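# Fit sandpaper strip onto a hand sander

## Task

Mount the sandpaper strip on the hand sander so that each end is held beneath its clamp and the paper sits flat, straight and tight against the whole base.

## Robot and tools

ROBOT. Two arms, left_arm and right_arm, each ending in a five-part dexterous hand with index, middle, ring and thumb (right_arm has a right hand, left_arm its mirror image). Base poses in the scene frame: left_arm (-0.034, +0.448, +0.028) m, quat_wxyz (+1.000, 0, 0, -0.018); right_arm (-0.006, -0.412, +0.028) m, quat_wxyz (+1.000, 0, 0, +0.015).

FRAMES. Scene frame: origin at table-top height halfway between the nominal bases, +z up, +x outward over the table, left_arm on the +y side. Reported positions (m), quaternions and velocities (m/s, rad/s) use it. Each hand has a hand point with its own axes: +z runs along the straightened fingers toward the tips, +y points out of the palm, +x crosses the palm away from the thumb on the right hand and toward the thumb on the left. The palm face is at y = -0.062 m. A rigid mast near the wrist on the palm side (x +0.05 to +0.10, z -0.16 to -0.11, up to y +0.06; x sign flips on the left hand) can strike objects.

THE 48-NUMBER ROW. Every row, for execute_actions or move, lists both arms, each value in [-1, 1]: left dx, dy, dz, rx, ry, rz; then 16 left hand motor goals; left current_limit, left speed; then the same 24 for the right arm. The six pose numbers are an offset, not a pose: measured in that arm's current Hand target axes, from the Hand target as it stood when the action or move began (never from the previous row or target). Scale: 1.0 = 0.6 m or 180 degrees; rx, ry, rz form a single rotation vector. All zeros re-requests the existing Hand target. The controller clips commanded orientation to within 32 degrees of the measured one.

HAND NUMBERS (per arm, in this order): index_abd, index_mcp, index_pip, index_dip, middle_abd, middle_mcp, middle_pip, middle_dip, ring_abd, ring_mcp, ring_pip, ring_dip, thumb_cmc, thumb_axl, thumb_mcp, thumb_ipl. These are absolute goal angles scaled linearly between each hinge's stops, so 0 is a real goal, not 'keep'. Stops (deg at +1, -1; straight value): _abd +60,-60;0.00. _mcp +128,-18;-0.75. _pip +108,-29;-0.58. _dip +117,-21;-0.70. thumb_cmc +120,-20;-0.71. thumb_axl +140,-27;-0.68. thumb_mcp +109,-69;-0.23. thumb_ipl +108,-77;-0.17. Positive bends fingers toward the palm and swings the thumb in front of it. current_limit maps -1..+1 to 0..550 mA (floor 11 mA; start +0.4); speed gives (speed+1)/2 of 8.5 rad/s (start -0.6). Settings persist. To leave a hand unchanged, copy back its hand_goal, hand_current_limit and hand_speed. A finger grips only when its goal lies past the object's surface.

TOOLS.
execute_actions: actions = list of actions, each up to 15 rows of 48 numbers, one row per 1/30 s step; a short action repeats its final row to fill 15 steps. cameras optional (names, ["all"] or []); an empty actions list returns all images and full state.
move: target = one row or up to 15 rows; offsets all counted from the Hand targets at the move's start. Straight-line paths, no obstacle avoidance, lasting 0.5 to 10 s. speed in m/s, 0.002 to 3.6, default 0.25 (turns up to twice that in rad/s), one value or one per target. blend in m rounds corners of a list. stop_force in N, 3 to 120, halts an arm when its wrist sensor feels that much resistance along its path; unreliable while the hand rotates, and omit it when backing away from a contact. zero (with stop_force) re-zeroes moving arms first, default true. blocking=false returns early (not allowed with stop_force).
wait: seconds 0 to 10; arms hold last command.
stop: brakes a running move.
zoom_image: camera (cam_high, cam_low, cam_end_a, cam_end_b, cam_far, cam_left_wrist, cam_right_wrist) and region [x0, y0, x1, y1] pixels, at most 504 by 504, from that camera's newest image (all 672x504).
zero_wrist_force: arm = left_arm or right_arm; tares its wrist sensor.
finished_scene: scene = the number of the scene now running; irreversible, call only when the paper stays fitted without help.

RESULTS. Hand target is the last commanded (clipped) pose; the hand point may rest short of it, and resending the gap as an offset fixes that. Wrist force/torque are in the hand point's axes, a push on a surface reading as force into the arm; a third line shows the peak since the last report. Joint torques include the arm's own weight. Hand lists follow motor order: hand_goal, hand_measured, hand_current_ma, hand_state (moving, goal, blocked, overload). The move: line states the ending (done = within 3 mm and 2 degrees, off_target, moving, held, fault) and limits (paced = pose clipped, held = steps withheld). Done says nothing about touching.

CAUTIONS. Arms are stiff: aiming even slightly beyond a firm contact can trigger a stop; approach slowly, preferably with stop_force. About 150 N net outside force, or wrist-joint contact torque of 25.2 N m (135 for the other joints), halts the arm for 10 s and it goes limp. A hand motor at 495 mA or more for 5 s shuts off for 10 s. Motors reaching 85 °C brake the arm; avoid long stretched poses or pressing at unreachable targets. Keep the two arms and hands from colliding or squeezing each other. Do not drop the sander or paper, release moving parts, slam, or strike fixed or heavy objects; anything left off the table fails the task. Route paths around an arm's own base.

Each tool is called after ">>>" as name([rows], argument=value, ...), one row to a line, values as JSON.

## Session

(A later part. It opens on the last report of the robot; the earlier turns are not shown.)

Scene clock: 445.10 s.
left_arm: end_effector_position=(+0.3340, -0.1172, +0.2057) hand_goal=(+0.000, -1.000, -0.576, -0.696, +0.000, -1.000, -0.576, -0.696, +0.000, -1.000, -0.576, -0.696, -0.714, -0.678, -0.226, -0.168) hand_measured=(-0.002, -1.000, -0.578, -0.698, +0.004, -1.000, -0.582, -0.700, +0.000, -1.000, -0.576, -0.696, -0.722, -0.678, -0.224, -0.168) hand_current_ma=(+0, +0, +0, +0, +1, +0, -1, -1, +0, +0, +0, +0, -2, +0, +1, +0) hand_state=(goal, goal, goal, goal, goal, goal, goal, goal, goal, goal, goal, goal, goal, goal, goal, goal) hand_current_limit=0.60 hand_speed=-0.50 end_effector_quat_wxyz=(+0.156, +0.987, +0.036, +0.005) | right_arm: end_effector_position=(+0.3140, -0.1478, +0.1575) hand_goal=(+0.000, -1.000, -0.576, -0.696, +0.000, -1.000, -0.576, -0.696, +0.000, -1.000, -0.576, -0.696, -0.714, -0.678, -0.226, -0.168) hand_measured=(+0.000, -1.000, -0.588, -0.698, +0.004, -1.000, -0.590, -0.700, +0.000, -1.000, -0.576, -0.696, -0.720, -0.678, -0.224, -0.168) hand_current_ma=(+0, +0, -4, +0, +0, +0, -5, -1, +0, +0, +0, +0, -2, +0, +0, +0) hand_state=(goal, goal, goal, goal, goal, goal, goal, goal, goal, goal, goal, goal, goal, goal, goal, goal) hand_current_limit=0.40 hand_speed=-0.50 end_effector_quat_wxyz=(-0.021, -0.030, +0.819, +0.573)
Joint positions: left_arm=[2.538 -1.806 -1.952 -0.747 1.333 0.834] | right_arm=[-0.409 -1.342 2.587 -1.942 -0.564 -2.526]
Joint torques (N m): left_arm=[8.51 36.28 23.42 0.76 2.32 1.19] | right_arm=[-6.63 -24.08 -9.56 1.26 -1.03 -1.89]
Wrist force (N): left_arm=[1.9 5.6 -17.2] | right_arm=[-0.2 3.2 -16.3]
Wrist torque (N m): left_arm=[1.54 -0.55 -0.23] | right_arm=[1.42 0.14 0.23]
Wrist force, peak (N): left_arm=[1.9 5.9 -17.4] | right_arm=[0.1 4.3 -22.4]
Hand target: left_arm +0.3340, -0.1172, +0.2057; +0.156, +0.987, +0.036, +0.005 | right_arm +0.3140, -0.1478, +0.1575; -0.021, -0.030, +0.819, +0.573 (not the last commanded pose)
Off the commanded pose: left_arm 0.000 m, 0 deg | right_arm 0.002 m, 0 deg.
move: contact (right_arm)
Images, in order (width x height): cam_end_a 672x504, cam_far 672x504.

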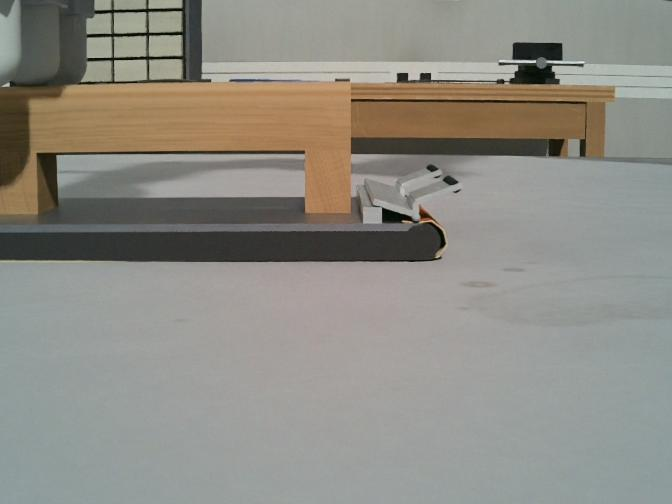

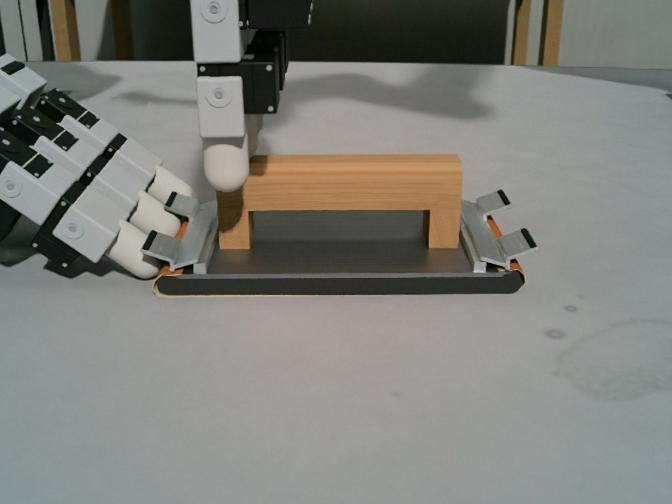

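>>> move([
  [0,0,0,0,0,0,0,-1,-0.576,-0.696,0,-1,-0.576,-0.696,0,-1,-0.576,-0.696,-0.714,-0.678,-0.226,-0.168,0.6,-0.5,0,-0.00912,-0.02507,0,0,0,0,-1,-0.576,-0.696,0,-1,-0.576,-0.696,0,-1,-0.576,-0.696,-0.714,-0.678,-0.226,-0.168,0.4,-0.5],
], speed=0.04)

>>> move([
  [0,0.0412,-0.1268,0,0,0,0,-1,-0.576,-0.696,0,-1,-0.576,-0.696,0,-1,-0.576,-0.696,-0.714,-0.678,-0.226,-0.168,0.6,-0.5,0,-0.0228,-0.0627,0,0,0,0,-1,-0.576,-0.696,0,-1,-0.576,-0.696,0,-1,-0.576,-0.696,-0.714,-0.678,-0.226,-0.168,0.4,-0.5],
], speed=0.1, cameras=["cam_far","cam_end_b","cam_end_a","cam_left_wrist","cam_right_wrist"])

>>> zoom_image(camera="cam_far", region=[120, 190, 240, 310])

>>> zoom_image(camera="cam_far", region=[440, 190, 560, 310])

>>> zoom_image(camera="cam_end_b", region=[280, 170, 460, 320])

>>> zoom_image(camera="cam_right_wrist", region=[200, 40, 400, 220])

Scene clock: 453.17 s.
left_arm: end_effector_position=(+0.3340, -0.1172, +0.2057) hand_goal=(+0.000, -1.000, -0.576, -0.696, +0.000, -1.000, -0.576, -0.696, +0.000, -1.000, -0.576, -0.696, -0.714, -0.678, -0.226, -0.168) hand_measured=(-0.002, -1.000, -0.578, -0.698, +0.004, -1.000, -0.582, -0.700, +0.000, -1.000, -0.576, -0.696, -0.722, -0.678, -0.224, -0.168) hand_current_ma=(+0, +0, +0, +0, +1, +0, -1, -1, +0, +0, +0, +0, -2, +0, +1, +0) hand_state=(goal, goal, goal, goal, goal, goal, goal, goal, goal, goal, goal, goal, goal, goal, goal, goal) hand_current_limit=0.60 hand_speed=-0.50 end_effector_quat_wxyz=(+0.156, +0.987, +0.036, +0.005) | right_arm: end_effector_position=(+0.3152, -0.1637, +0.1575) hand_goal=(+0.000, -1.000, -0.576, -0.696, +0.000, -1.000, -0.576, -0.696, +0.000, -1.000, -0.576, -0.696, -0.714, -0.678, -0.226, -0.168) hand_measured=(+0.000, -1.000, -0.580, -0.698, +0.002, -1.000, -0.580, -0.698, +0.000, -1.000, -0.576, -0.696, -0.720, -0.678, -0.224, -0.168) hand_current_ma=(+0, +0, -1, +0, +0, +0, +0, +0, +0, +0, +0, +0, -2, +0, +0, +0) hand_state=(goal, goal, goal, goal, goal, goal, goal, goal, goal, goal, goal, goal, goal, goal, goal, goal) hand_current_limit=0.40 hand_speed=-0.50 end_effector_quat_wxyz=(-0.021, -0.030, +0.819, +0.573)
Joint positions: left_arm=[2.538 -1.806 -1.952 -0.747 1.333 0.834] | right_arm=[-0.458 -1.348 2.575 -1.877 -0.602 -2.582]
Joint torques (N m): left_arm=[6.81 34.5 22.47 1.11 2.39 1.18] | right_arm=[-9.53 -26.11 -15.3 1.02 -0.75 -2.32]
Wrist force (N): left_arm=[1.9 5.6 -16.9] | right_arm=[-0.2 -0.8 -0.9]
Wrist torque (N m): left_arm=[1.46 -0.53 -0.24] | right_arm=[-0.01 0.06 0.27]
Wrist force, peak (N): left_arm=[1.6 5.9 -17.4] | right_arm=[-0.3 3.6 -16.7]
Hand target: left_arm +0.3340, -0.1172, +0.2057; +0.156, +0.987, +0.036, +0.005 | right_arm +0.3152, -0.1638, +0.1575; -0.021, -0.030, +0.819, +0.573
Off the commanded pose: left_arm 0.000 m, 0 deg | right_arm 0.000 m, 0 deg.
move: done

Scene clock: 454.57 s.
left_arm: end_effector_position=(+0.3341, -0.1172, +0.2856) hand_goal=(+0.000, -1.000, -0.576, -0.696, +0.000, -1.000, -0.576, -0.696, +0.000, -1.000, -0.576, -0.696, -0.714, -0.678, -0.226, -0.168) hand_measured=(-0.002, -1.000, -0.578, -0.698, +0.002, -1.000, -0.578, -0.698, +0.000, -1.000, -0.576, -0.696, -0.722, -0.678, -0.224, -0.168) hand_current_ma=(+0, +0, +0, +0, +0, +0, +0, +0, +0, +0, +0, +0, -2, +0, +1, +0) hand_state=(goal, goal, goal, goal, goal, goal, goal, goal, goal, goal, goal, goal, goal, goal, goal, goal) hand_current_limit=0.60 hand_speed=-0.50 end_effector_quat_wxyz=(+0.156, +0.987, +0.036, +0.005) | right_arm: end_effector_position=(+0.3181, -0.2036, +0.1576) hand_goal=(+0.000, -1.000, -0.576, -0.696, +0.000, -1.000, -0.576, -0.696, +0.000, -1.000, -0.576, -0.696, -0.714, -0.678, -0.226, -0.168) hand_measured=(+0.000, -1.000, -0.580, -0.698, +0.002, -1.000, -0.580, -0.698, +0.000, -1.000, -0.576, -0.696, -0.720, -0.678, -0.224, -0.168) hand_current_ma=(+0, +0, -1, +0, +0, +0, +0, +0, +0, +0, +0, +0, -2, +0, +0, +0) hand_state=(goal, goal, goal, goal, goal, goal, goal, goal, goal, goal, goal, goal, goal, goal, goal, goal) hand_current_limit=0.40 hand_speed=-0.50 end_effector_quat_wxyz=(-0.021, -0.030, +0.819, +0.573)
Joint positions: left_arm=[2.538 -1.709 -1.837 -0.958 1.333 0.834] | right_arm=[-0.576 -1.348 2.54 -1.753 -0.699 -2.693]
Joint torques (N m): left_arm=[11.95 43.76 33.52 1.62 1.43 1.87] | right_arm=[-8.89 -6.53 -13.75 1.01 -0.67 -1.95]
Wrist force (N): left_arm=[2.0 0.4 -1.0] | right_arm=[-0.1 -0.8 -1.2]
Wrist torque (N m): left_arm=[0.04 -0.12 -0.10] | right_arm=[0.00 0.06 0.25]
Wrist force, peak (N): left_arm=[1.6 5.6 -16.5] | right_arm=[-0.2 -1.0 -1.4]
Hand target: left_arm +0.3341, -0.1172, +0.2857; +0.156, +0.987, +0.036, +0.005 | right_arm +0.3181, -0.2037, +0.1576; -0.021, -0.030, +0.819, +0.573
Off the commanded pose: left_arm 0.000 m, 0 deg | right_arm 0.000 m, 0 deg.
move: done
Images, in order (width x height): cam_end_a 672x504, cam_end_b 672x504, cam_far 672x504, cam_left_wrist 672x504, cam_right_wrist 672x504.

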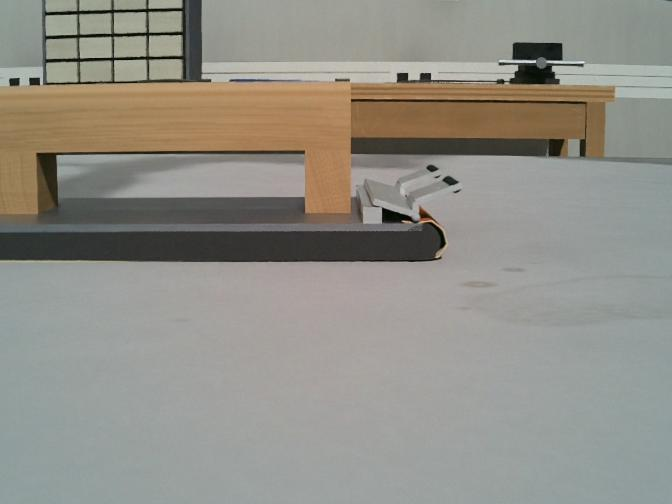

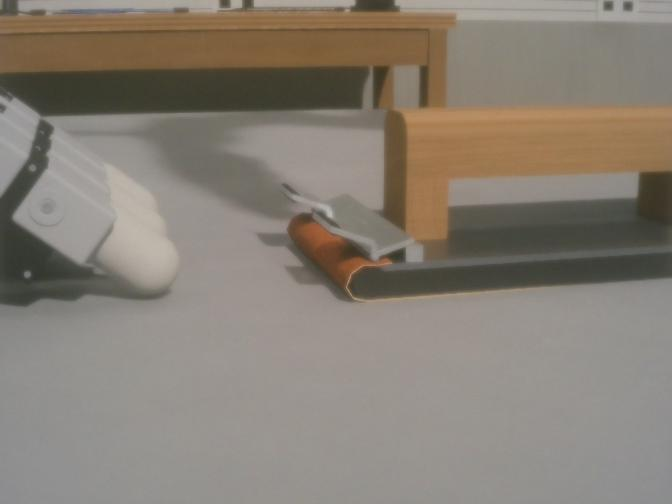

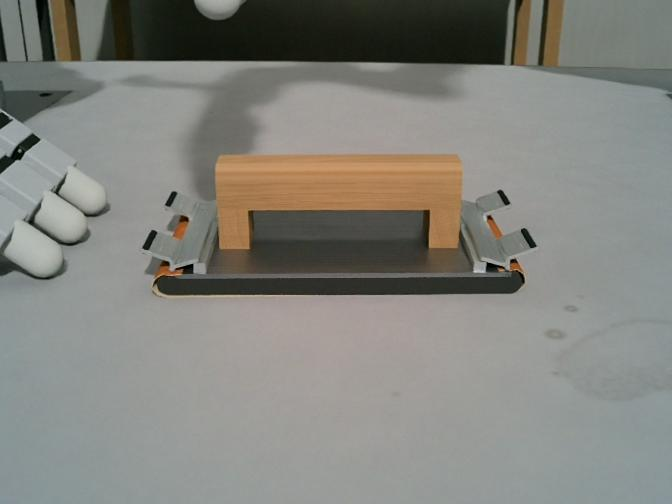

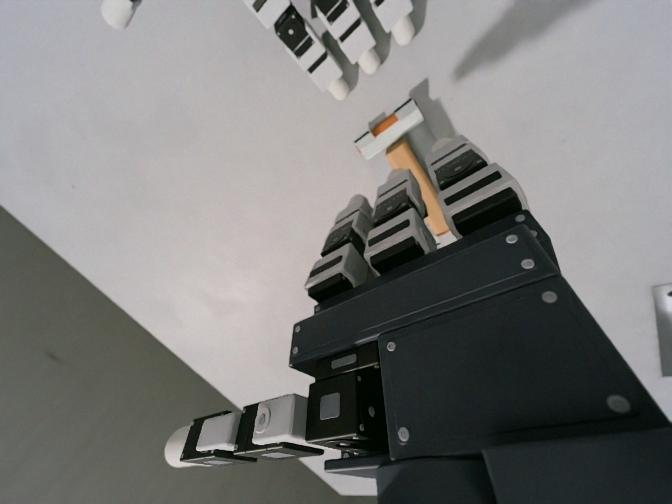

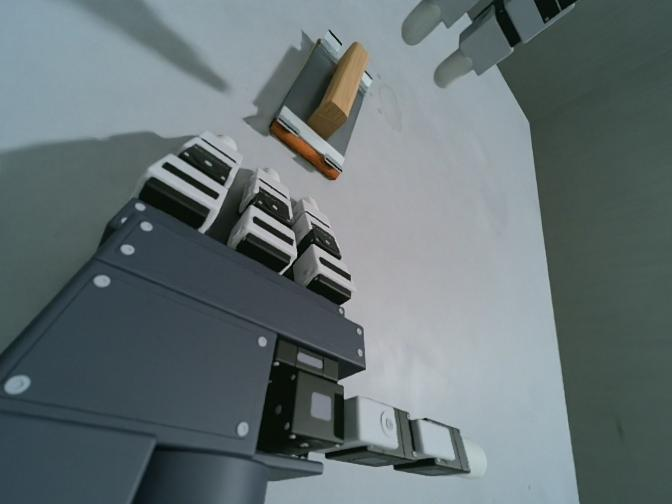

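Scaled by 4.200 from the camera's 672x504 image, which has a finer 960x720 frame.

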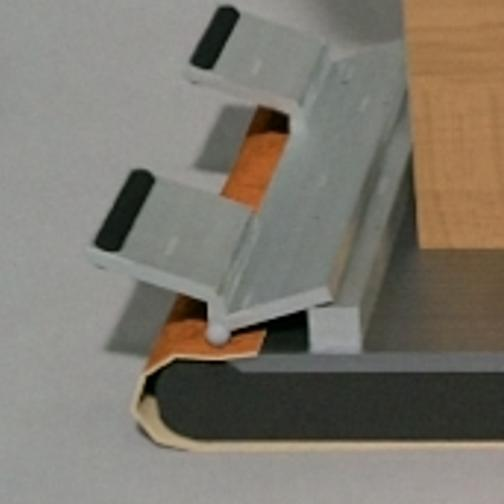

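Scaled by 4.200 from the camera's 672x504 image, which has a finer 960x720 frame.

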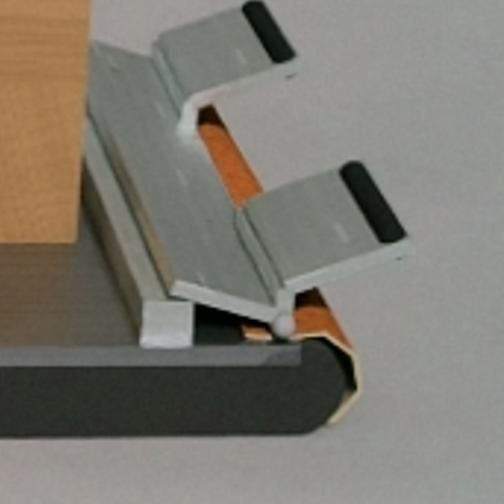

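Scaled by 2.800 from the camera's 672x504 image, which has a finer 960x720 frame.

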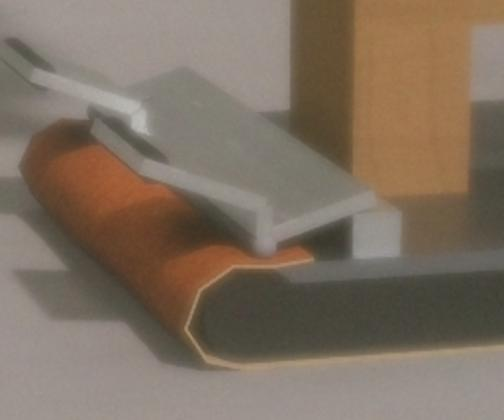

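Scaled by 2.520 from the camera's 672x504 image, which has a finer 960x720 frame.

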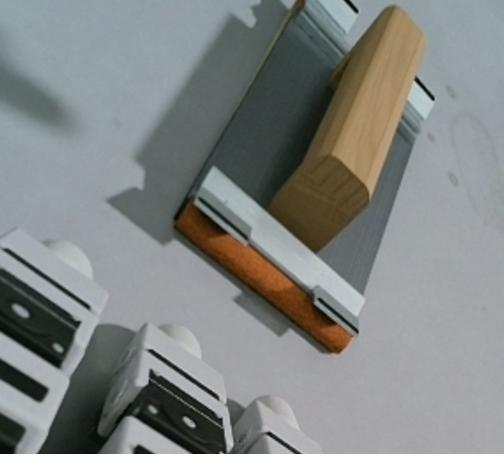

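>>> finished_scene(scene=2)

The scene is finished: the task was done.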